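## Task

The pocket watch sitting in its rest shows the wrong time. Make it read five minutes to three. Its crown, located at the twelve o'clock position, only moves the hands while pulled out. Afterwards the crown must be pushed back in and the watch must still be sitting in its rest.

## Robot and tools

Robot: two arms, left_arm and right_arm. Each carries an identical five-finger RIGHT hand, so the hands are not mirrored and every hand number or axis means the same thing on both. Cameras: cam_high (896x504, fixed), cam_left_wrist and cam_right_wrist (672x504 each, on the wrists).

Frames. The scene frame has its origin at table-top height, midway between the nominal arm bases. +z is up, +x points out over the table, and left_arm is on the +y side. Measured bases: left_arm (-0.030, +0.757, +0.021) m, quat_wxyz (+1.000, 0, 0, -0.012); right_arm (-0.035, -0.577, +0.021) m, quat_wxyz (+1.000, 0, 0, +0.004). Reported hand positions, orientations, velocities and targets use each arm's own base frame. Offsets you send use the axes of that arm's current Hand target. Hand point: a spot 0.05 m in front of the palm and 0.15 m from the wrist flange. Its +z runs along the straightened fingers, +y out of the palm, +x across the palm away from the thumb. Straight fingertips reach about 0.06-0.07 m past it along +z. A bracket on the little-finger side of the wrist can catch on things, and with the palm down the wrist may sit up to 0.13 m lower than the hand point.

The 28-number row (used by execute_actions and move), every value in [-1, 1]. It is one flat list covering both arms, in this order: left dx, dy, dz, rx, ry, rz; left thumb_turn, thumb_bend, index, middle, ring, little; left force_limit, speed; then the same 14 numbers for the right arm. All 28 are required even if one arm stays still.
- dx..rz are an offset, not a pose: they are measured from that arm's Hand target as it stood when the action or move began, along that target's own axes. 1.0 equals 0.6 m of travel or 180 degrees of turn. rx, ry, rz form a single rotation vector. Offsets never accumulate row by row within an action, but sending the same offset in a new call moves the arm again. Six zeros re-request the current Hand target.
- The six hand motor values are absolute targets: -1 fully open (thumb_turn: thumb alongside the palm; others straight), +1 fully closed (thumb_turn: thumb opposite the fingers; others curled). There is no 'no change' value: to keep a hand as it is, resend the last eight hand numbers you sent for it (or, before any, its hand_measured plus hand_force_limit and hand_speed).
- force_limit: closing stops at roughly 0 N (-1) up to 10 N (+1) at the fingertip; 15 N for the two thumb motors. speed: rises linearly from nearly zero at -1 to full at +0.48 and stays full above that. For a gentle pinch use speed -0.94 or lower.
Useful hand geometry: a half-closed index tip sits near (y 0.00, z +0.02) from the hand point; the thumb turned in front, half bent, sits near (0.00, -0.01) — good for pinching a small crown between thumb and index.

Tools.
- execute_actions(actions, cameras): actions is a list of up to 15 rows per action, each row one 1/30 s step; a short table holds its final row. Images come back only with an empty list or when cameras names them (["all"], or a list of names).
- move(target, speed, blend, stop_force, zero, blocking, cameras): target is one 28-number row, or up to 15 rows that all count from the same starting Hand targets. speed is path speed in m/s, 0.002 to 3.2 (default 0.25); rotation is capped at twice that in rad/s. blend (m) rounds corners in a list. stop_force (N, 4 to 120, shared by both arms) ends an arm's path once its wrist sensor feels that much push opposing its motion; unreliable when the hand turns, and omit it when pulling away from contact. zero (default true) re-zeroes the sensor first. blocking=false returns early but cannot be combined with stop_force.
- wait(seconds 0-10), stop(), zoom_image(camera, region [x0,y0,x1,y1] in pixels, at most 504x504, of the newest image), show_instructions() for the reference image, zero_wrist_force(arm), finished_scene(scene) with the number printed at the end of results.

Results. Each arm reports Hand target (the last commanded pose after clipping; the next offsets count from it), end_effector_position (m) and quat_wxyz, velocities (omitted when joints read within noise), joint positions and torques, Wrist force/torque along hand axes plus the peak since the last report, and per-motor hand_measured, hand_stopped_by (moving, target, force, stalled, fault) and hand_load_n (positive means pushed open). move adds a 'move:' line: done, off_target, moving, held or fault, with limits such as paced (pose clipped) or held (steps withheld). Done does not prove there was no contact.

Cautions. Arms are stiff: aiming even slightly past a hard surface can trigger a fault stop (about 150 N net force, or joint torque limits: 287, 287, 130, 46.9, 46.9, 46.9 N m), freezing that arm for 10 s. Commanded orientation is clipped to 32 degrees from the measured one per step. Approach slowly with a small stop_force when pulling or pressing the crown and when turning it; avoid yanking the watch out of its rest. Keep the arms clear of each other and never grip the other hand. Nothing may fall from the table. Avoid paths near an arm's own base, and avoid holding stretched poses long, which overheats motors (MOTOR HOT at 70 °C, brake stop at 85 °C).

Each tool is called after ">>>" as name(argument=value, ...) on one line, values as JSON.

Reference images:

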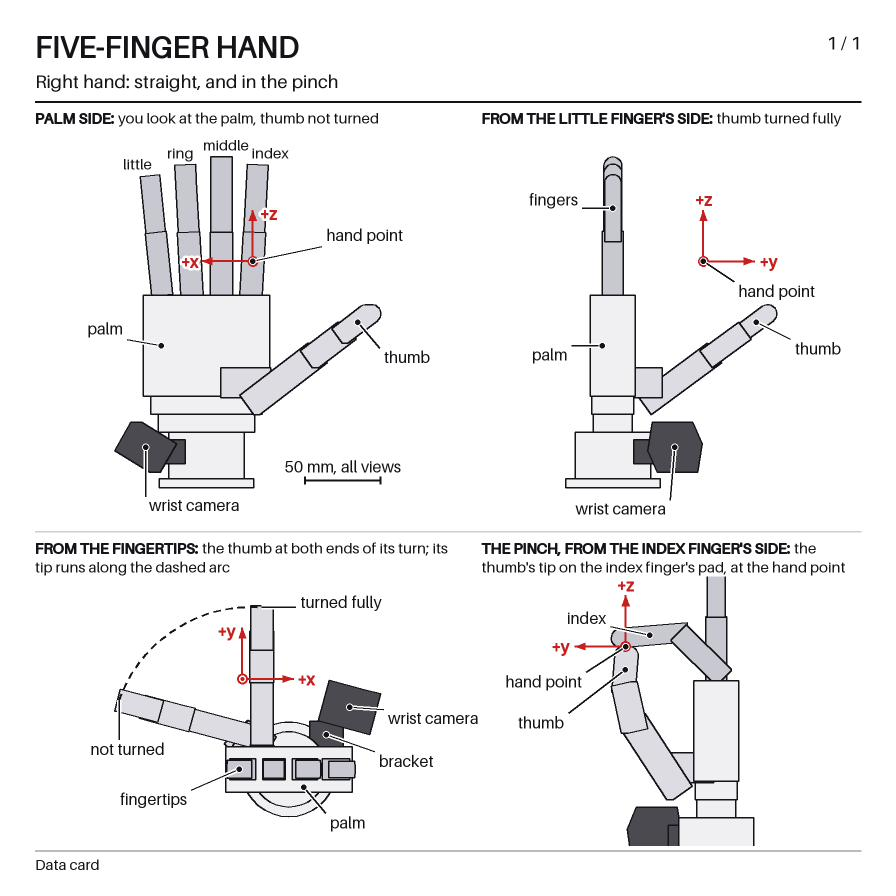

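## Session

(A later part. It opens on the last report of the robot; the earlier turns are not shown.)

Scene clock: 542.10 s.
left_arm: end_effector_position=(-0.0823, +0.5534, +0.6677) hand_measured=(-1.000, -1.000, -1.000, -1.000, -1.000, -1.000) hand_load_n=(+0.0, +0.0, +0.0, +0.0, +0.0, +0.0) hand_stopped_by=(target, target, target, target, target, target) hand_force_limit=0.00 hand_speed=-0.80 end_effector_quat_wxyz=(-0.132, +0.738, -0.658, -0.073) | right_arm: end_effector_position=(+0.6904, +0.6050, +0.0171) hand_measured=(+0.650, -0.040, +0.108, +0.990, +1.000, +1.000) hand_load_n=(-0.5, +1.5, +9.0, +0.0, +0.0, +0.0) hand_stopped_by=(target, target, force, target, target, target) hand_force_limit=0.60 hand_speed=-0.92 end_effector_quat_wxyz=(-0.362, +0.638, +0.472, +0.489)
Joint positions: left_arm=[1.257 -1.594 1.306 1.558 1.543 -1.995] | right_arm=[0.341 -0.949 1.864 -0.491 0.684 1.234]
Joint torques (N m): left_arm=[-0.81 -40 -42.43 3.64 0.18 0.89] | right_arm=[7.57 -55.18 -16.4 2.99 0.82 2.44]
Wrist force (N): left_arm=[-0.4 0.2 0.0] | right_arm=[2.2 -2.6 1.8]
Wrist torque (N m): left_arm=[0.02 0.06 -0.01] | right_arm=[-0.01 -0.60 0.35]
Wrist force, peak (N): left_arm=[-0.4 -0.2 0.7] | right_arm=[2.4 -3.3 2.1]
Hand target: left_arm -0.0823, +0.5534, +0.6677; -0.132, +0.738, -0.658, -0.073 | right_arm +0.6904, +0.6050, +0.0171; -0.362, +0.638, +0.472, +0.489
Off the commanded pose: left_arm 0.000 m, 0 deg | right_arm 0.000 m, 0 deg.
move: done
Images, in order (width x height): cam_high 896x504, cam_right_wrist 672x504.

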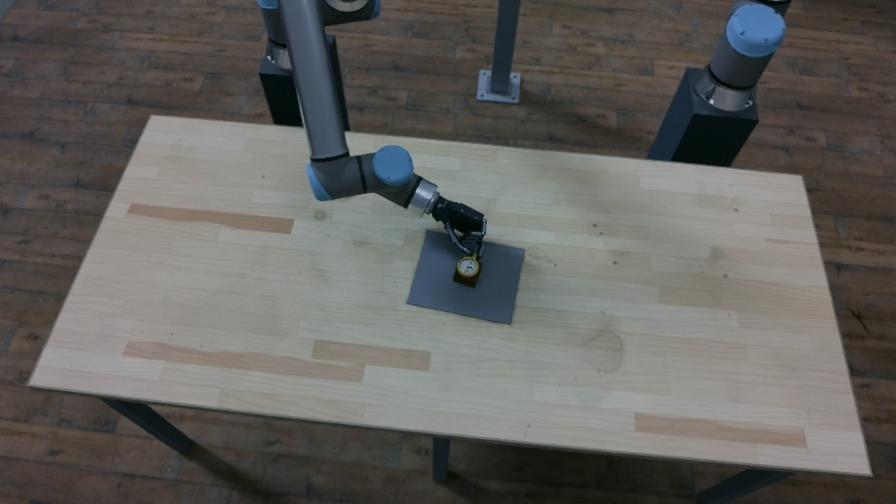

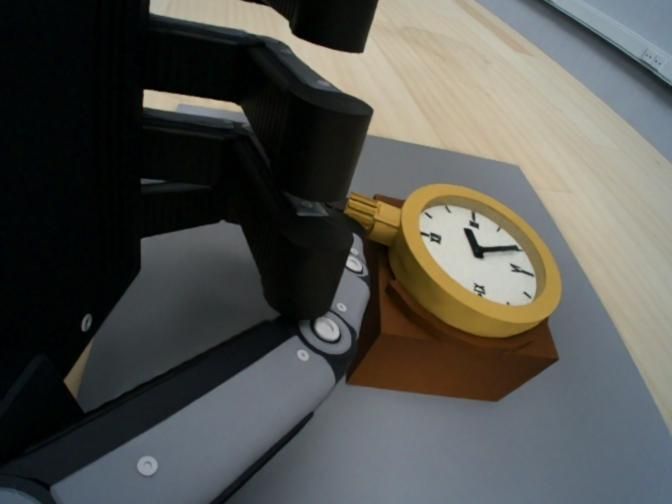

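>>> move(target=[0,0,0,0,0,0,-1,-1,-1,-1,-1,-1,0,-0.8, 0,-0.0083,0,0,0,0,0.65,-0.04,0.6,0.99,1,1,0.6,-0.92], speed=0.015, cameras=["cam_right_wrist", "cam_high"])

>>> zoom_image(camera="cam_high", region=[448, 230, 492, 274])

>>> zoom_image(camera="cam_right_wrist", region=[320, 90, 620, 390])

Scene clock: 552.27 s.
left_arm: end_effector_position=(-0.0823, +0.5534, +0.6677) hand_measured=(-1.000, -1.000, -1.000, -1.000, -1.000, -1.000) hand_load_n=(+0.0, +0.0, +0.0, +0.0, +0.0, +0.0) hand_stopped_by=(target, target, target, target, target, target) hand_force_limit=0.00 hand_speed=-0.80 end_effector_quat_wxyz=(-0.132, +0.738, -0.658, -0.073) | right_arm: end_effector_position=(+0.6856, +0.6064, +0.0171) hand_measured=(+0.650, -0.040, +0.110, +0.990, +1.000, +1.000) hand_load_n=(+0.0, +0.5, +0.0, +0.0, +0.0, +0.0) hand_stopped_by=(target, target, force, target, target, target) hand_force_limit=0.60 hand_speed=-0.92 end_effector_quat_wxyz=(-0.362, +0.638, +0.472, +0.489)
Joint positions: left_arm=[1.257 -1.594 1.306 1.558 1.543 -1.995] | right_arm=[0.346 -0.953 1.872 -0.496 0.688 1.237]
Joint torques (N m): left_arm=[0.42 -38.89 -42.88 3.8 0.17 0.73] | right_arm=[7.01 -85.14 -21.84 -0.81 0.19 2.03]
Wrist force (N): left_arm=[-0.4 0.2 0.0] | right_arm=[1.8 0.7 0.6]
Wrist torque (N m): left_arm=[0.03 0.06 -0.02] | right_arm=[-0.04 -0.59 0.01]
Wrist force, peak (N): left_arm=[-0.7 0.6 0.3] | right_arm=[2.8 -3.0 2.2]
Hand target: left_arm -0.0823, +0.5534, +0.6677; -0.132, +0.738, -0.658, -0.073 | right_arm +0.6857, +0.6064, +0.0171; -0.362, +0.638, +0.472, +0.489
Off the commanded pose: left_arm 0.000 m, 0 deg | right_arm 0.000 m, 0 deg.
move: done
Images, in order (width x height): cam_high 896x504, cam_right_wrist 672x504.

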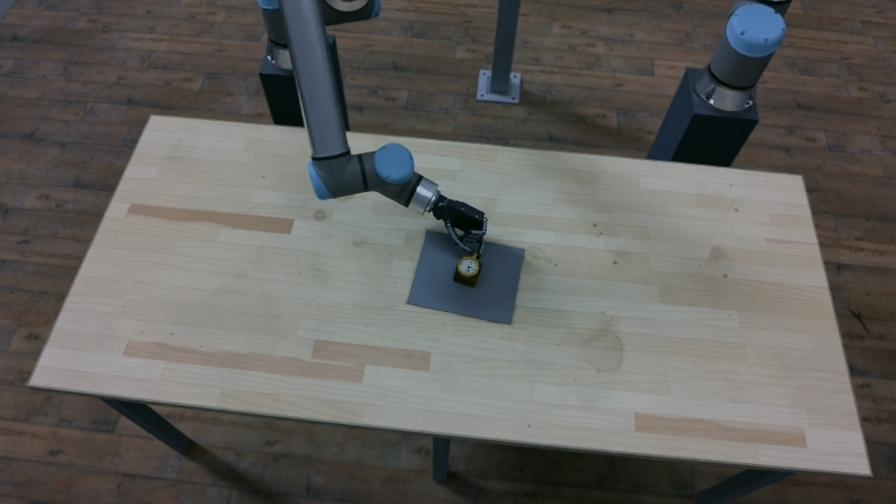

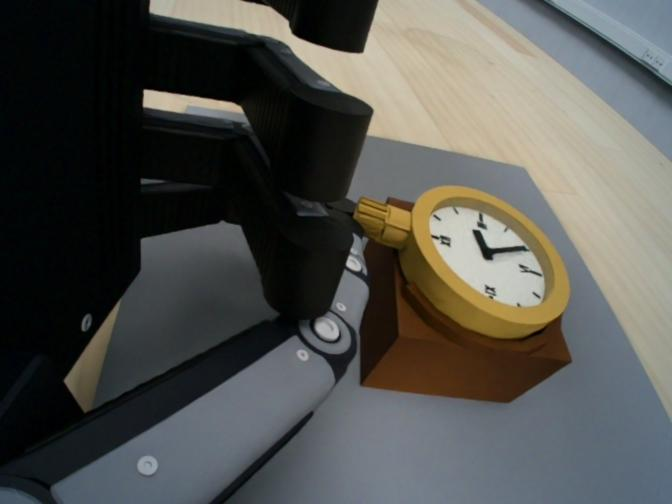

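Scaled by 11.455 from the camera's 896x504 image, which has a finer 1280x720 frame.

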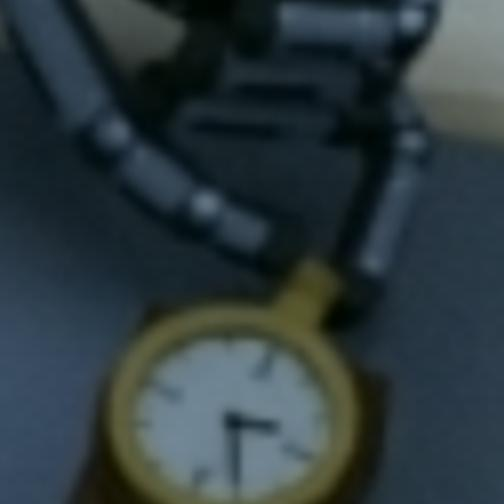

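Scaled by 1.680 from the camera's 672x504 image, which has a finer 960x720 frame.

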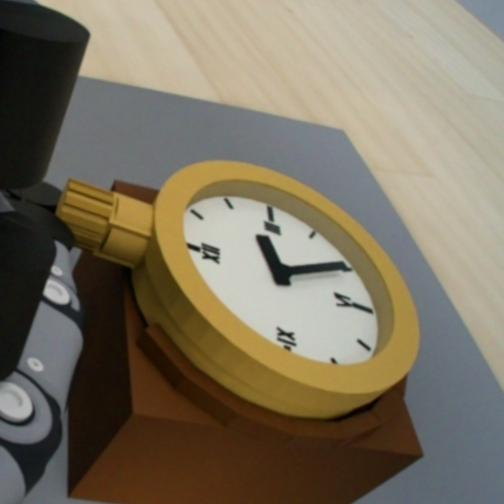

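>>> move(target=[[0,0,0,0,0,0,-1,-1,-1,-1,-1,-1,0,-0.8, 0,0,0,0,0,0,0.65,-0.04,0.0,0.99,1,1,0.6,-0.5],[0,0,0,0,0,0,-1,-1,-1,-1,-1,-1,0,-0.8, -0.003,0,-0.004,0,0,0,0.65,-0.04,0.0,0.99,1,1,0.6,-0.5],[0,0,0,0,0,0,-1,-1,-1,-1,-1,-1,0,-0.8, -0.003,0.015,-0.004,0,0,0,0.65,-0.04,0.0,0.99,1,1,0.6,-0.5]], speed=0.03, cameras=["cam_right_wrist", "cam_high"])

>>> zoom_image(camera="cam_high", region=[448, 230, 492, 274])

>>> zoom_image(camera="cam_right_wrist", region=[320, 90, 620, 390])

Scene clock: 567.20 s.
left_arm: end_effector_position=(-0.0823, +0.5534, +0.6677) hand_measured=(-1.000, -1.000, -1.000, -1.000, -1.000, -1.000) hand_load_n=(-0.5, +0.0, +0.0, +0.0, +0.0, +0.0) hand_stopped_by=(target, target, target, target, target, target) hand_force_limit=0.00 hand_speed=-0.80 end_effector_quat_wxyz=(-0.132, +0.738, -0.658, -0.073) | right_arm: end_effector_position=(+0.6937, +0.6010, +0.0160) hand_measured=(+0.650, -0.040, +0.000, +0.990, +1.000, +1.000) hand_load_n=(+0.0, +0.0, +0.0, +0.0, +0.0, +0.5) hand_stopped_by=(target, target, target, target, target, target) hand_force_limit=0.60 hand_speed=-0.50 end_effector_quat_wxyz=(-0.362, +0.638, +0.472, +0.489)
Joint positions: left_arm=[1.257 -1.594 1.306 1.558 1.543 -1.995] | right_arm=[0.334 -0.946 1.863 -0.488 0.677 1.229]
Joint torques (N m): left_arm=[-0.09 -39.06 -42.53 3.74 0.18 0.83] | right_arm=[15.67 -75.46 -12.69 -1.49 0.26 -0.31]
Wrist force (N): left_arm=[-0.1 0.1 0.2] | right_arm=[2.6 0.2 0.4]
Wrist torque (N m): left_arm=[0.01 0.01 0.00] | right_arm=[-0.10 -0.59 0.35]
Wrist force, peak (N): left_arm=[-0.6 0.0 0.4] | right_arm=[3.0 0.5 0.6]
Hand target: left_arm -0.0823, +0.5534, +0.6677; -0.132, +0.738, -0.658, -0.073 | right_arm +0.6935, +0.6011, +0.0160; -0.362, +0.638, +0.472, +0.489
Off the commanded pose: left_arm 0.000 m, 0 deg | right_arm 0.000 m, 0 deg.
move: done
Images, in order (width x height): cam_high 896x504, cam_right_wrist 672x504.

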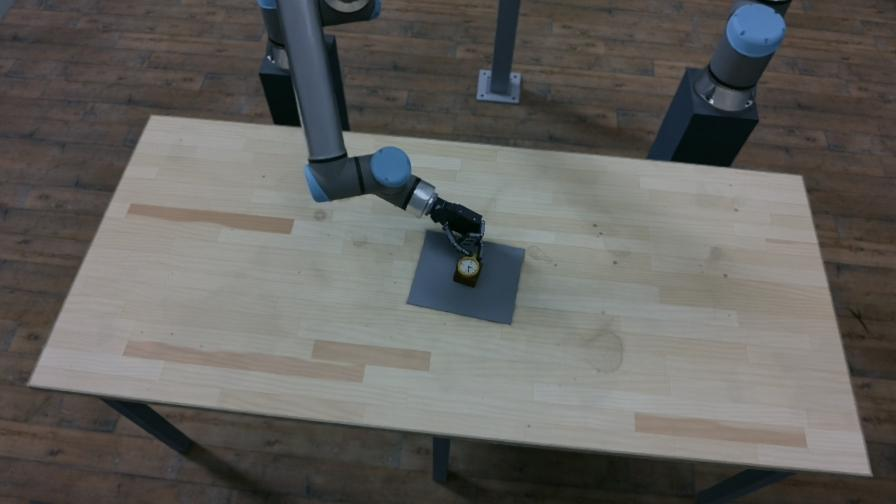

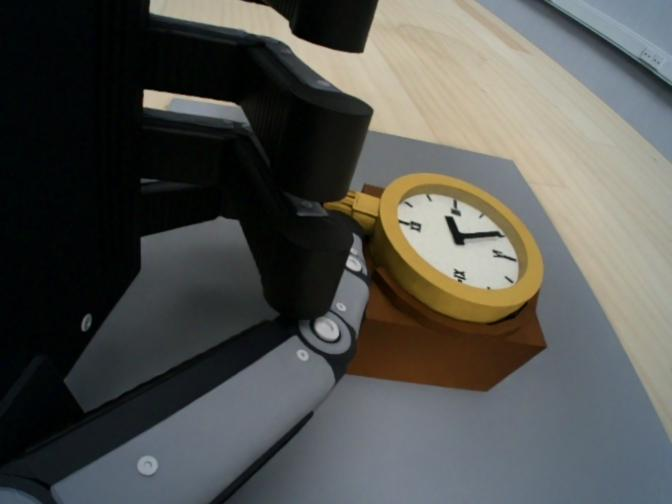

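Scaled by 11.455 from the camera's 896x504 image, which has a finer 1280x720 frame.

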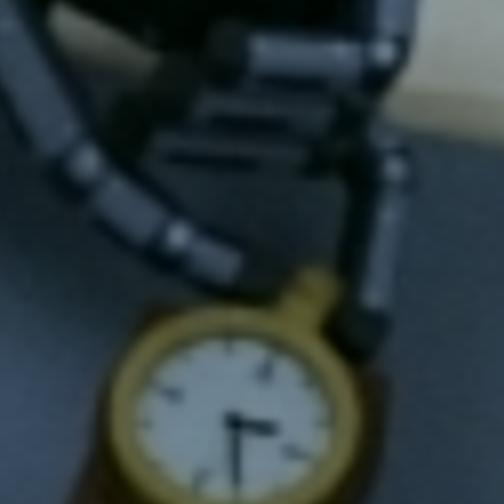

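Scaled by 1.680 from the camera's 672x504 image, which has a finer 960x720 frame.

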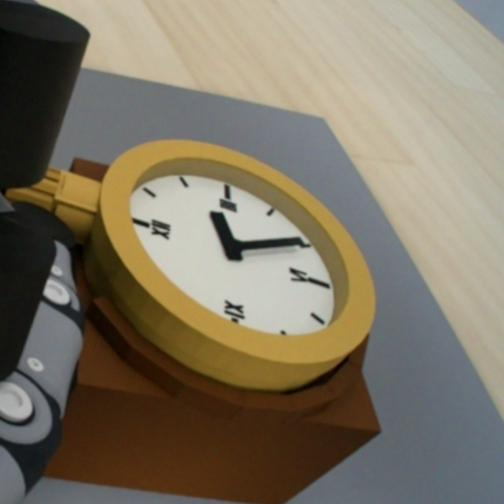

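>>> move(target=[[0,0,0,0,0,0,-1,-1,-1,-1,-1,-1,0,-0.8, 0,-0.0045,0.0025,0,0,0,0.65,-0.04,0.0,0.99,1,1,0.6,-0.5],[0,0,0,0,0,0,-1,-1,-1,-1,-1,-1,0,-0.8, 0,-0.0045,0.0025,0,0,0,0.65,-0.04,0.7,0.99,1,1,0.75,-0.92]], speed=0.03, cameras=["cam_right_wrist", "cam_high"])

>>> zoom_image(camera="cam_high", region=[448, 230, 492, 274])

>>> zoom_image(camera="cam_right_wrist", region=[320, 90, 620, 390])

Scene clock: 575.47 s.
left_arm: end_effector_position=(-0.0823, +0.5534, +0.6677) hand_measured=(-1.000, -1.000, -1.000, -1.000, -1.000, -1.000) hand_load_n=(+0.0, +0.0, +0.0, +0.0, +0.0, +0.0) hand_stopped_by=(target, target, target, target, target, target) hand_force_limit=0.00 hand_speed=-0.80 end_effector_quat_wxyz=(-0.132, +0.738, -0.658, -0.073) | right_arm: end_effector_position=(+0.6913, +0.6033, +0.0156) hand_measured=(+0.650, -0.040, +0.094, +0.990, +1.000, +1.000) hand_load_n=(-1.5, +3.0, +9.0, +0.0, +0.0, +0.0) hand_stopped_by=(target, target, force, target, target, target) hand_force_limit=0.75 hand_speed=-0.92 end_effector_quat_wxyz=(-0.362, +0.638, +0.472, +0.489)
Joint positions: left_arm=[1.257 -1.594 1.306 1.558 1.543 -1.995] | right_arm=[0.339 -0.947 1.865 -0.492 0.681 1.232]
Joint torques (N m): left_arm=[-0.29 -39.72 -43.23 3.59 0.14 0.81] | right_arm=[-11.23 -91.25 -21.88 2.71 -1.9 -1.52]
Wrist force (N): left_arm=[-0.1 0.1 0.2] | right_arm=[1.9 0.3 0.6]
Wrist torque (N m): left_arm=[0.00 0.02 0.00] | right_arm=[-0.10 -0.63 0.01]
Wrist force, peak (N): left_arm=[-0.7 0.4 0.6] | right_arm=[2.9 0.7 0.5]
Hand target: left_arm -0.0823, +0.5534, +0.6677; -0.132, +0.738, -0.658, -0.073 | right_arm +0.6913, +0.6033, +0.0156; -0.362, +0.638, +0.472, +0.489
Off the commanded pose: left_arm 0.000 m, 0 deg | right_arm 0.000 m, 0 deg.
move: done
Images, in order (width x height): cam_high 896x504, cam_right_wrist 672x504.

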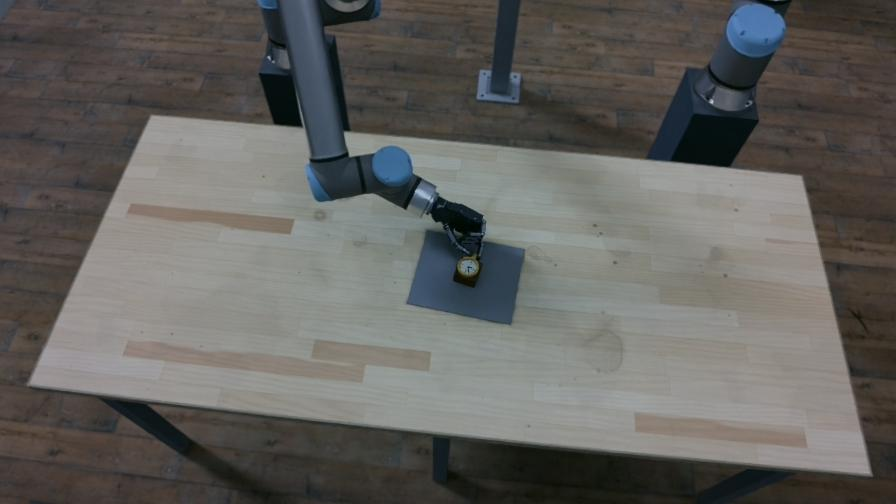

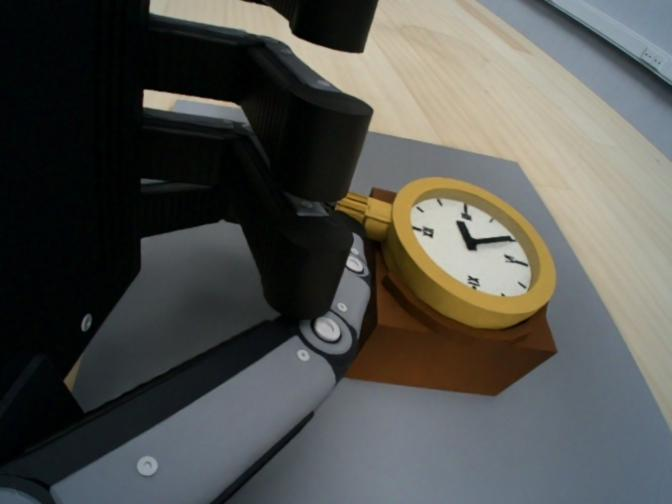

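Scaled by 11.455 from the camera's 896x504 image, which has a finer 1280x720 frame.

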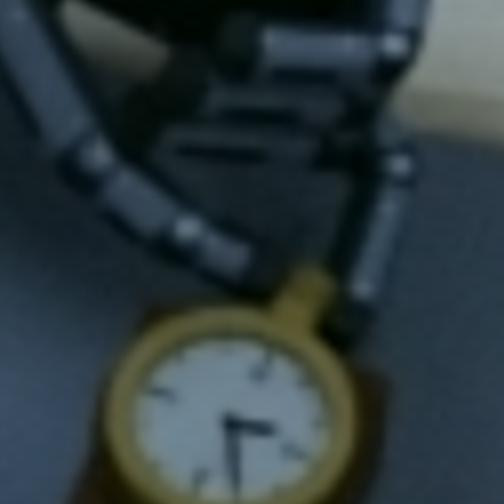

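Scaled by 1.680 from the camera's 672x504 image, which has a finer 960x720 frame.

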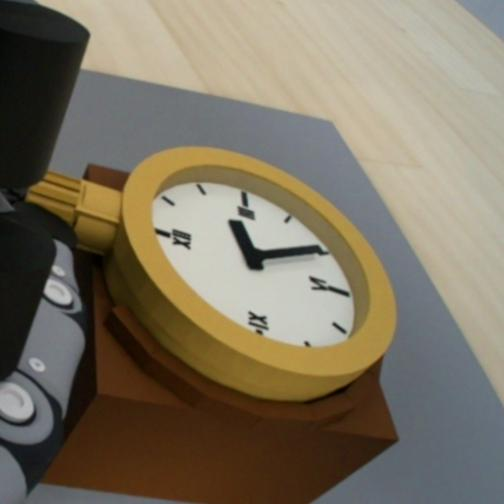

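>>> move(target=[0,0,0,0,0,0,-1,-1,-1,-1,-1,-1,0,-0.8, 0.0021,0,-0.0003,0,-0.1111,0,0.65,-0.04,0.7,0.99,1,1,0.75,-0.92], speed=0.1, cameras=["cam_right_wrist", "cam_high"])

>>> zoom_image(camera="cam_high", region=[448, 230, 492, 274])

>>> zoom_image(camera="cam_right_wrist", region=[320, 90, 620, 390])

Scene clock: 587.57 s.
left_arm: end_effector_position=(-0.0823, +0.5534, +0.6677) hand_measured=(-1.000, -1.000, -1.000, -1.000, -1.000, -1.000) hand_load_n=(+0.0, +0.0, +0.0, +0.0, +0.0, +0.0) hand_stopped_by=(target, target, target, target, target, target) hand_force_limit=0.00 hand_speed=-0.80 end_effector_quat_wxyz=(-0.132, +0.738, -0.658, -0.073) | right_arm: end_effector_position=(+0.6913, +0.6036, +0.0167) hand_measured=(+0.650, -0.040, +0.094, +0.990, +1.000, +1.000) hand_load_n=(+1.0, +1.0, +3.5, +0.0, +0.0, +0.0) hand_stopped_by=(target, target, force, target, target, target) hand_force_limit=0.75 hand_speed=-0.92 end_effector_quat_wxyz=(-0.274, +0.713, +0.528, +0.371)
Joint positions: left_arm=[1.257 -1.594 1.306 1.558 1.543 -1.995] | right_arm=[0.396 -0.923 1.681 0.074 0.89 0.965]
Joint torques (N m): left_arm=[-0.13 -39.08 -43.02 3.73 0.14 0.79] | right_arm=[-15.32 -90.28 -18.03 0.89 -2.46 2.79]
Wrist force (N): left_arm=[-0.4 0.2 0.4] | right_arm=[1.1 0.9 0.1]
Wrist torque (N m): left_arm=[0.00 0.05 -0.02] | right_arm=[0.07 -0.33 0.07]
Wrist force, peak (N): left_arm=[-0.3 0.4 0.6] | right_arm=[2.9 0.9 -0.7]
Hand target: left_arm -0.0823, +0.5534, +0.6677; -0.132, +0.738, -0.658, -0.073 | right_arm +0.6914, +0.6034, +0.0168; -0.274, +0.714, +0.528, +0.371
Off the commanded pose: left_arm 0.000 m, 0 deg | right_arm 0.000 m, 0 deg.
move: done
Images, in order (width x height): cam_high 896x504, cam_right_wrist 672x504.

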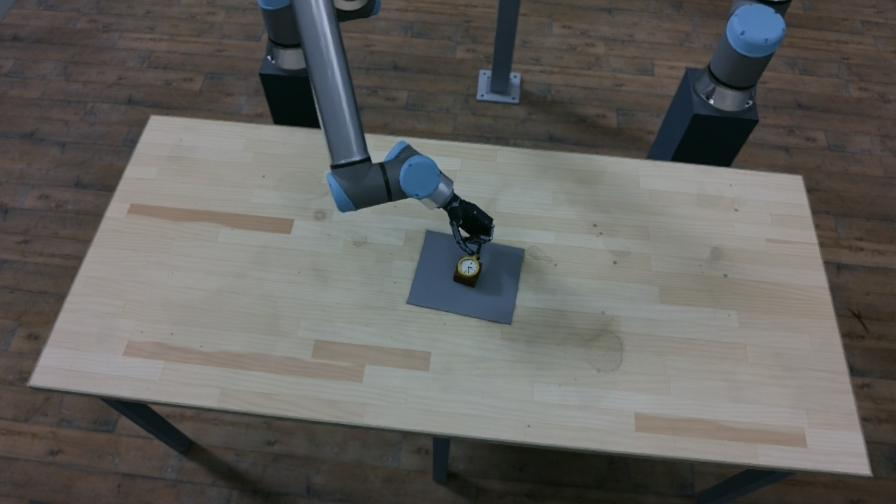

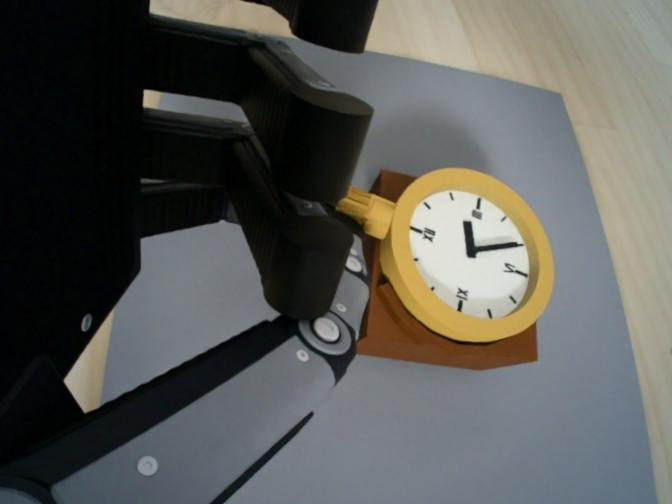

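Scaled by 11.455 from the camera's 896x504 image, which has a finer 1280x720 frame.

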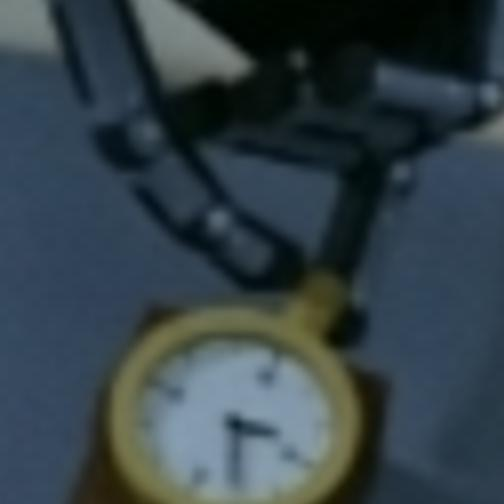

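Scaled by 1.680 from the camera's 672x504 image, which has a finer 960x720 frame.

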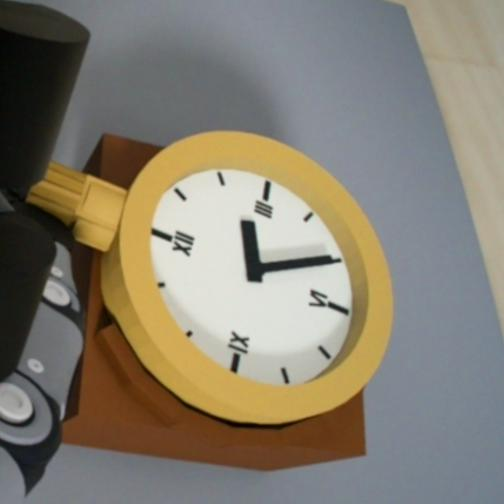

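>>> move(target=[[0,0,0,0,0,0,-1,-1,-1,-1,-1,-1,0,-0.8, -0.0024,0,-0.0034,0,0,0,0.65,-0.04,0.7,0.99,1,1,0.75,-0.92],[0,0,0,0,0,0,-1,-1,-1,-1,-1,-1,0,-0.8, -0.0024,0,-0.0034,0,0,0,0.65,-0.04,0.75,0.99,1,1,0.75,-0.92]], speed=0.03, cameras=["cam_right_wrist", "cam_high"])

>>> zoom_image(camera="cam_high", region=[448, 230, 492, 274])

>>> zoom_image(camera="cam_right_wrist", region=[320, 90, 620, 390])

Scene clock: 596.33 s.
left_arm: end_effector_position=(-0.0823, +0.5534, +0.6677) hand_measured=(-1.000, -1.000, -1.000, -1.000, -1.000, -1.000) hand_load_n=(+0.0, +0.0, +0.0, +0.0, +0.0, +0.0) hand_stopped_by=(target, target, target, target, target, target) hand_force_limit=0.00 hand_speed=-0.80 end_effector_quat_wxyz=(-0.132, +0.738, -0.658, -0.073) | right_arm: end_effector_position=(+0.6906, +0.6010, +0.0168) hand_measured=(+0.650, -0.040, +0.114, +0.990, +1.000, +1.000) hand_load_n=(+0.5, +4.0, +10.0, +0.0, +0.0, +0.0) hand_stopped_by=(target, target, force, target, target, target) hand_force_limit=0.75 hand_speed=-0.92 end_effector_quat_wxyz=(-0.274, +0.714, +0.528, +0.371)
Joint positions: left_arm=[1.257 -1.594 1.306 1.558 1.543 -1.995] | right_arm=[0.393 -0.925 1.686 0.074 0.888 0.963]
Joint torques (N m): left_arm=[-0.79 -38.86 -42.85 3.56 0.25 0.6] | right_arm=[1.12 -86.46 -34.44 -0.73 -0.93 0.52]
Wrist force (N): left_arm=[-0.3 0.3 0.0] | right_arm=[1.3 0.5 0.4]
Wrist torque (N m): left_arm=[0.04 0.04 0.00] | right_arm=[0.01 -0.34 0.28]
Wrist force, peak (N): left_arm=[-0.2 0.3 0.7] | right_arm=[1.6 0.6 0.7]
Hand target: left_arm -0.0823, +0.5534, +0.6677; -0.132, +0.738, -0.658, -0.073 | right_arm +0.6906, +0.6010, +0.0168; -0.274, +0.714, +0.528, +0.371
Off the commanded pose: left_arm 0.000 m, 0 deg | right_arm 0.000 m, 0 deg.
move: done
Images, in order (width x height): cam_high 896x504, cam_right_wrist 672x504.

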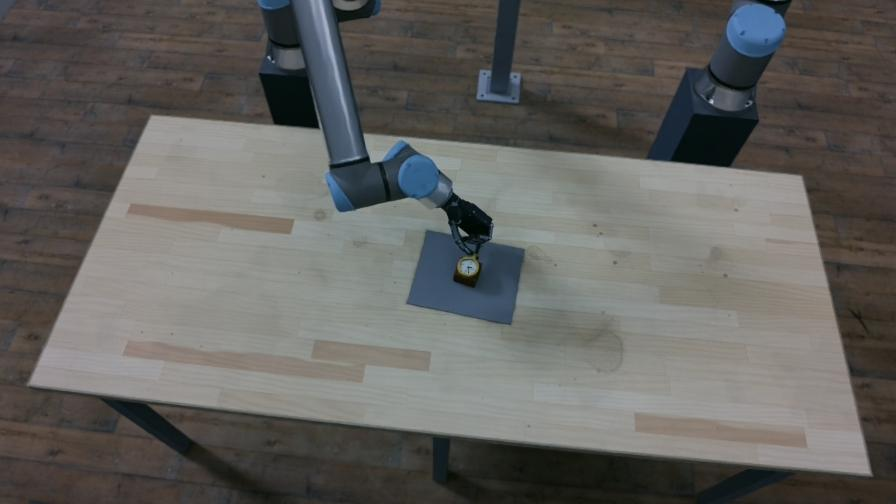

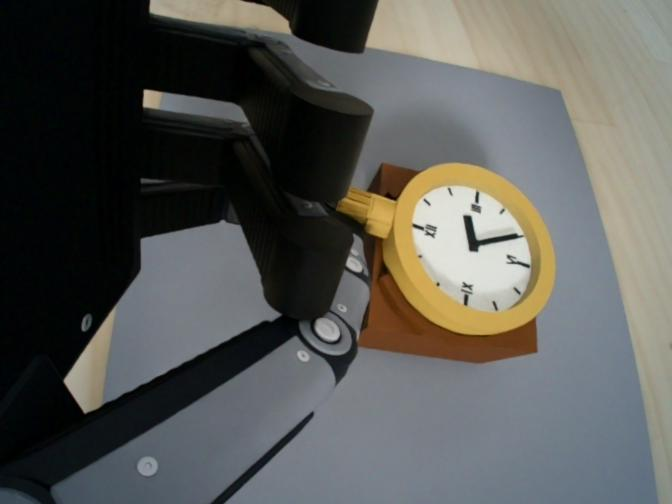

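Scaled by 11.455 from the camera's 896x504 image, which has a finer 1280x720 frame.

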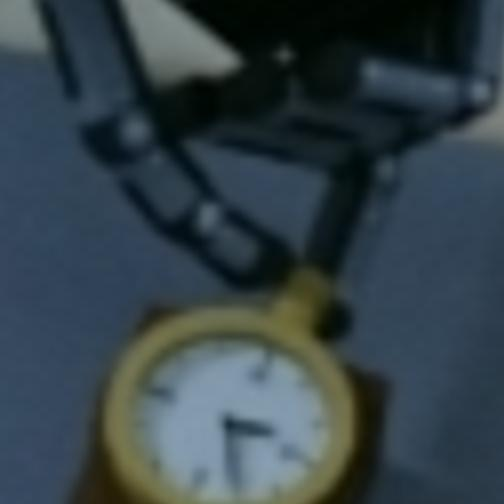

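Scaled by 1.680 from the camera's 672x504 image, which has a finer 960x720 frame.

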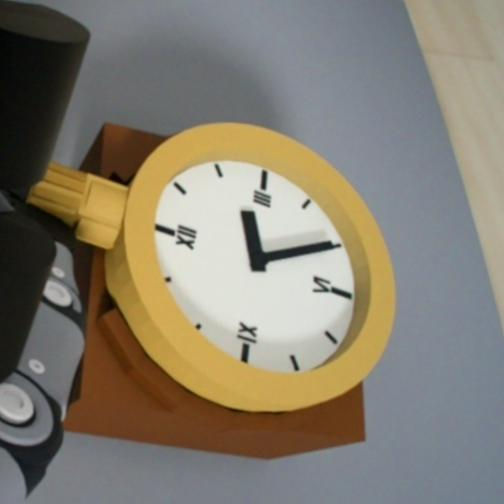

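>>> move(target=[0,0,0,0,0,0,-1,-1,-1,-1,-1,-1,0,-0.8, 0.0019,0,-0.0038,0,-0.1111,0,0.65,-0.04,0.75,0.99,1,1,0.75,-0.92], speed=0.1, cameras=["cam_right_wrist", "cam_high"])

>>> zoom_image(camera="cam_high", region=[448, 230, 492, 274])

>>> zoom_image(camera="cam_right_wrist", region=[320, 90, 620, 390])

Scene clock: 605.27 s.
left_arm: end_effector_position=(-0.0823, +0.5534, +0.6677) hand_measured=(-1.000, -1.000, -1.000, -1.000, -1.000, -1.000) hand_load_n=(+0.0, +0.0, +0.0, +0.0, +0.0, +0.0) hand_stopped_by=(target, target, target, target, target, target) hand_force_limit=0.00 hand_speed=-0.80 end_effector_quat_wxyz=(-0.132, +0.738, -0.658, -0.073) | right_arm: end_effector_position=(+0.6902, +0.6000, +0.0189) hand_measured=(+0.650, -0.040, +0.114, +0.990, +1.000, +1.000) hand_load_n=(-0.5, +0.0, +0.0, +0.0, +0.5, +0.0) hand_stopped_by=(target, target, force, target, target, target) hand_force_limit=0.75 hand_speed=-0.92 end_effector_quat_wxyz=(-0.178, +0.767, +0.567, +0.241)
Joint positions: left_arm=[1.257 -1.594 1.306 1.558 1.543 -1.995] | right_arm=[0.467 -0.858 1.487 0.492 1.145 0.864]
Joint torques (N m): left_arm=[-0.43 -38.44 -43.44 3.73 0.14 0.85] | right_arm=[-15.53 -105.66 -19.48 1.31 -2.29 2.05]
Wrist force (N): left_arm=[-0.2 0.0 0.6] | right_arm=[1.3 0.1 -0.3]
Wrist torque (N m): left_arm=[-0.04 0.02 -0.01] | right_arm=[0.04 -0.26 0.24]
Wrist force, peak (N): left_arm=[0.0 0.4 0.7] | right_arm=[1.8 1.0 -0.1]
Hand target: left_arm -0.0823, +0.5534, +0.6677; -0.132, +0.738, -0.658, -0.073 | right_arm +0.6903, +0.5999, +0.0191; -0.178, +0.767, +0.567, +0.241
Off the commanded pose: left_arm 0.000 m, 0 deg | right_arm 0.000 m, 0 deg.
move: done
Images, in order (width x height): cam_high 896x504, cam_right_wrist 672x504.

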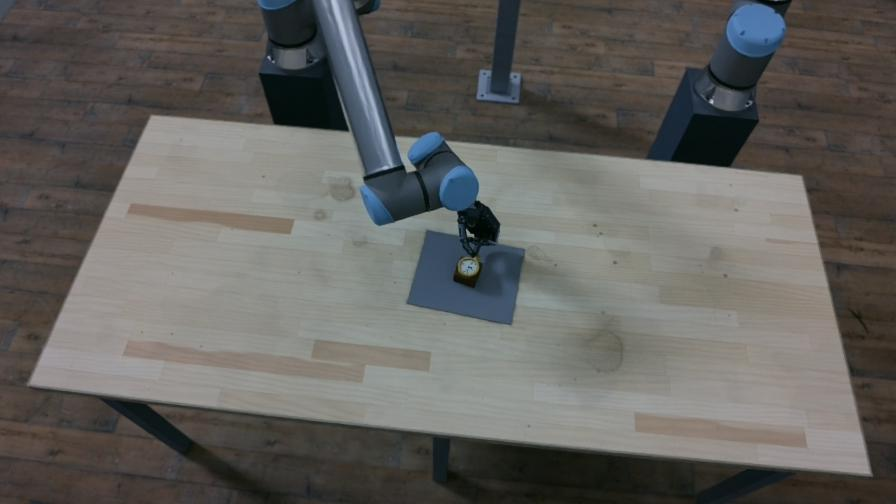

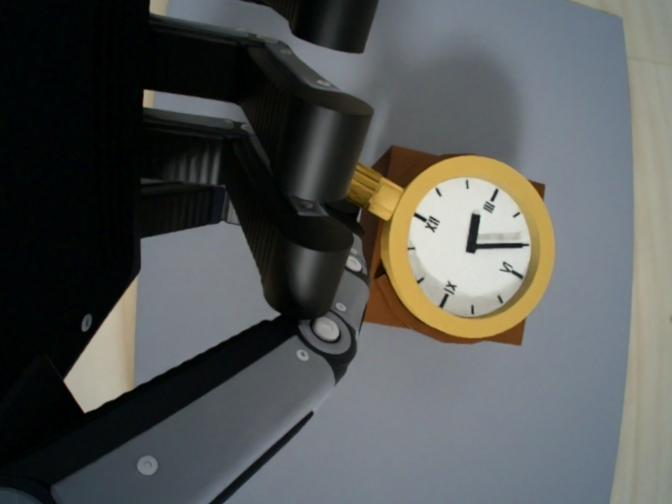

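Scaled by 11.455 from the camera's 896x504 image, which has a finer 1280x720 frame.

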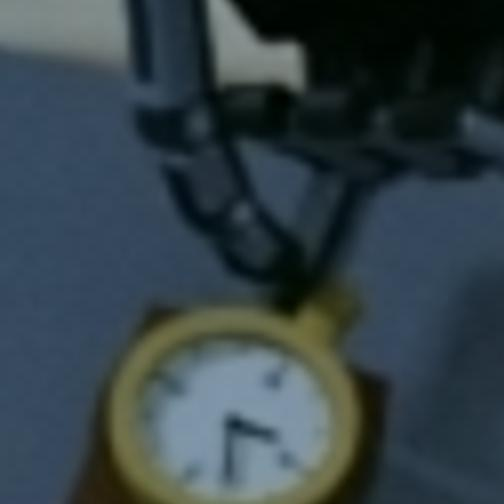

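Scaled by 1.680 from the camera's 672x504 image, which has a finer 960x720 frame.

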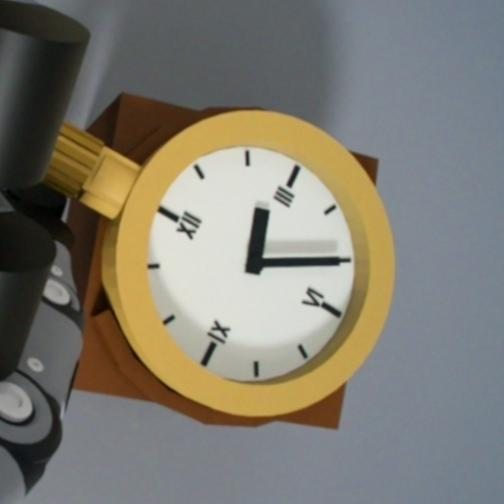

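>>> move(target=[[0,0,0,0,0,0,-1,-1,-1,-1,-1,-1,0,-0.8, 0,0,0,0,0,0,0.65,-0.04,-0.15,0.99,1,1,0.6,-0.3],[0,0,0,0,0,0,-1,-1,-1,-1,-1,-1,0,-0.8, 0,-0.0355,0,0,0,0,0.65,-0.04,-0.15,0.99,1,1,0.6,-0.3],[0,0,0,0,0,0,-1,-1,-1,-1,-1,-1,0,-0.8, 0.0035,-0.0355,0.0092,0,0.2222,0,0.65,-0.04,-0.15,0.99,1,1,0.6,-0.3]], speed=0.12, cameras=["cam_right_wrist", "cam_high"])

>>> zoom_image(camera="cam_high", region=[448, 230, 492, 274])

>>> zoom_image(camera="cam_right_wrist", region=[320, 90, 620, 390])

Scene clock: 632.77 s.
left_arm: end_effector_position=(-0.0823, +0.5534, +0.6677) hand_measured=(-1.000, -1.000, -1.000, -1.000, -1.000, -1.000) hand_load_n=(+0.0, +0.0, +0.0, -0.5, +0.0, +0.0) hand_stopped_by=(target, target, target, target, target, target) hand_force_limit=0.00 hand_speed=-0.80 end_effector_quat_wxyz=(-0.132, +0.738, -0.658, -0.073) | right_arm: end_effector_position=(+0.6713, +0.6107, +0.0157) hand_measured=(+0.650, -0.040, -0.150, +0.990, +1.000, +1.000) hand_load_n=(+0.0, +0.0, +0.0, +0.0, +0.0, +0.0) hand_stopped_by=(target, target, target, target, target, target) hand_force_limit=0.60 hand_speed=-0.30 end_effector_quat_wxyz=(-0.362, +0.638, +0.472, +0.489)
Joint positions: left_arm=[1.257 -1.594 1.306 1.558 1.543 -1.995] | right_arm=[0.36 -0.962 1.893 -0.515 0.701 1.246]
Joint torques (N m): left_arm=[-0.77 -38.72 -43.57 3.76 0.23 0.78] | right_arm=[18.13 -53.53 -33.85 -1 0.75 -1.71]
Wrist force (N): left_arm=[-0.3 0.5 0.4] | right_arm=[2.6 0.4 0.2]
Wrist torque (N m): left_arm=[0.05 0.03 0.00] | right_arm=[-0.06 -0.59 0.36]
Wrist force, peak (N): left_arm=[-0.3 0.3 0.8] | right_arm=[2.6 0.4 0.2]
Hand target: left_arm -0.0823, +0.5534, +0.6677; -0.132, +0.738, -0.658, -0.073 | right_arm +0.6713, +0.6108, +0.0158; -0.362, +0.638, +0.472, +0.489
Off the commanded pose: left_arm 0.000 m, 0 deg | right_arm 0.000 m, 0 deg.
move: done
Images, in order (width x height): cam_high 896x504, cam_right_wrist 672x504.

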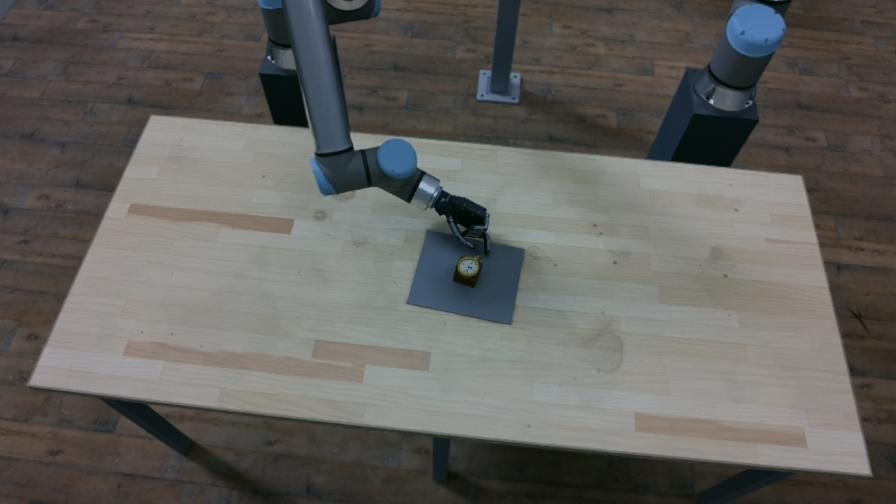

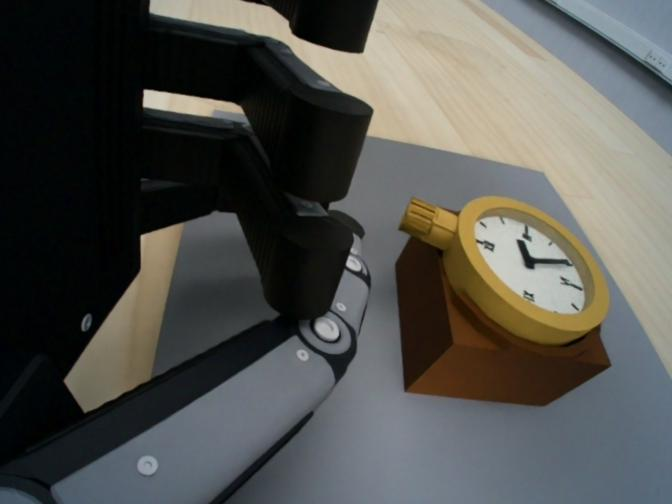

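Scaled by 11.455 from the camera's 896x504 image, which has a finer 1280x720 frame.

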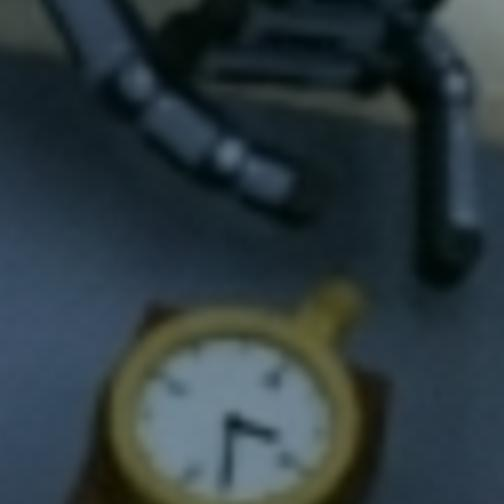

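Scaled by 1.680 from the camera's 672x504 image, which has a finer 960x720 frame.

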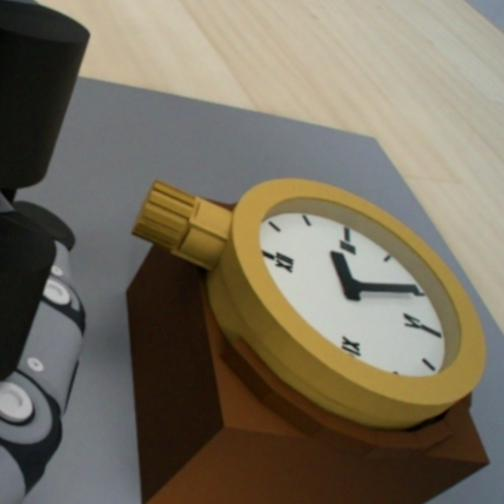

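>>> move(target=[[0,0,0,0,0,0,-1,-1,-1,-1,-1,-1,0,-0.8, 0,0.0333,0,0,0,0,0.65,-0.04,-0.15,0.99,1,1,0.6,-0.3],[0,0,0,0,0,0,-1,-1,-1,-1,-1,-1,0,-0.8, 0,0.0333,0,0,0,0,0.65,-0.04,0.6,0.99,1,1,0.5,-0.92]], speed=0.04, cameras=["cam_right_wrist", "cam_high"])

>>> zoom_image(camera="cam_high", region=[448, 230, 492, 274])

>>> zoom_image(camera="cam_right_wrist", region=[320, 90, 620, 390])

Scene clock: 662.87 s.
left_arm: end_effector_position=(-0.0823, +0.5534, +0.6677) hand_measured=(-1.000, -1.000, -1.000, -1.000, -1.000, -1.000) hand_load_n=(+0.0, +0.0, +0.0, +0.0, +0.0, -0.5) hand_stopped_by=(target, target, target, target, target, target) hand_force_limit=0.00 hand_speed=-0.80 end_effector_quat_wxyz=(-0.132, +0.738, -0.658, -0.073) | right_arm: end_effector_position=(+0.6904, +0.6050, +0.0157) hand_measured=(+0.650, -0.040, +0.108, +0.990, +1.000, +1.000) hand_load_n=(-0.5, +2.5, +8.5, +0.0, +0.0, +0.0) hand_stopped_by=(target, target, force, target, target, target) hand_force_limit=0.50 hand_speed=-0.92 end_effector_quat_wxyz=(-0.362, +0.638, +0.472, +0.489)
Joint positions: left_arm=[1.257 -1.594 1.306 1.558 1.543 -1.995] | right_arm=[0.341 -0.947 1.865 -0.493 0.684 1.234]
Joint torques (N m): left_arm=[-1.66 -39.16 -43.37 4.01 0.27 0.67] | right_arm=[12.42 -93.67 -15.41 -2.19 0.98 2.47]
Wrist force (N): left_arm=[-0.5 0.1 0.0] | right_arm=[1.7 -2.0 1.4]
Wrist torque (N m): left_arm=[0.02 0.07 -0.02] | right_arm=[-0.10 -0.54 0.32]
Wrist force, peak (N): left_arm=[-0.5 0.2 0.7] | right_arm=[1.7 -2.4 1.7]
Hand target: left_arm -0.0823, +0.5534, +0.6677; -0.132, +0.738, -0.658, -0.073 | right_arm +0.6904, +0.6049, +0.0158; -0.362, +0.638, +0.472, +0.489
Off the commanded pose: left_arm 0.000 m, 0 deg | right_arm 0.000 m, 0 deg.
move: done
Images, in order (width x height): cam_high 896x504, cam_right_wrist 672x504.

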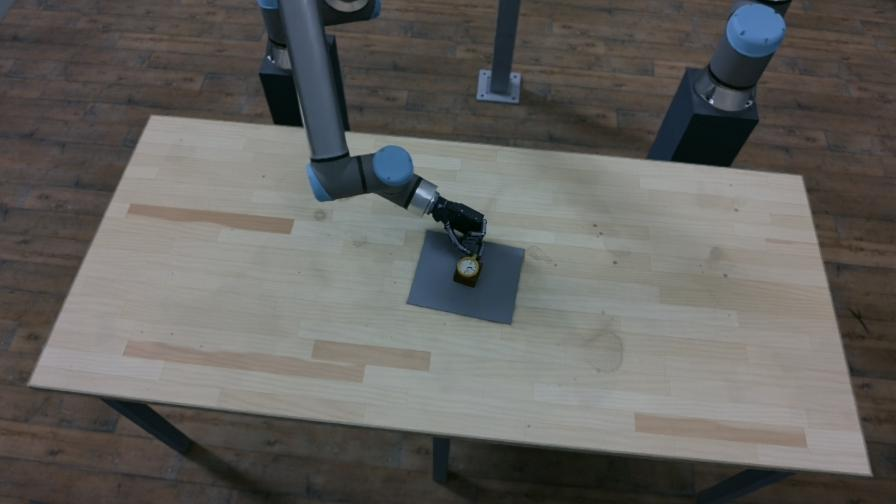

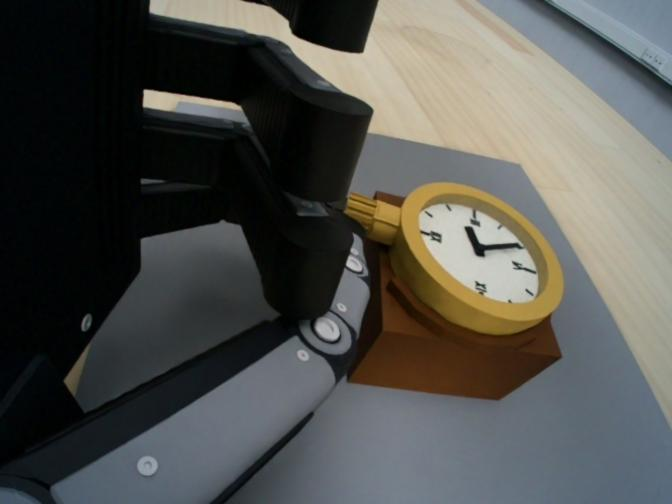

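Scaled by 11.455 from the camera's 896x504 image, which has a finer 1280x720 frame.

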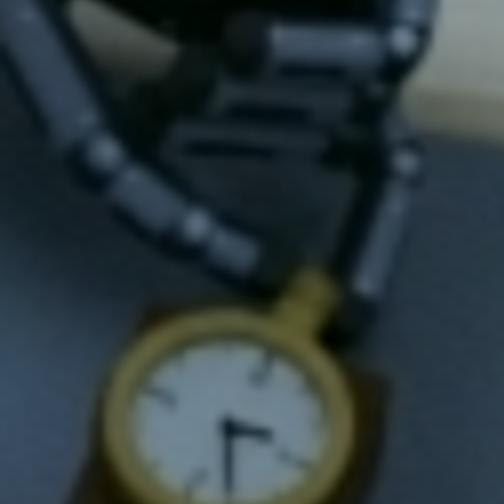

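Scaled by 1.680 from the camera's 672x504 image, which has a finer 960x720 frame.

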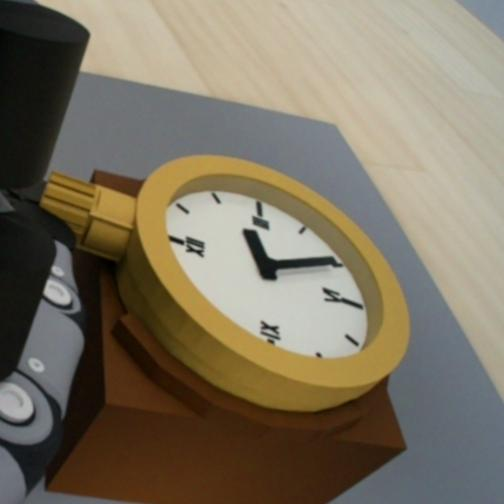

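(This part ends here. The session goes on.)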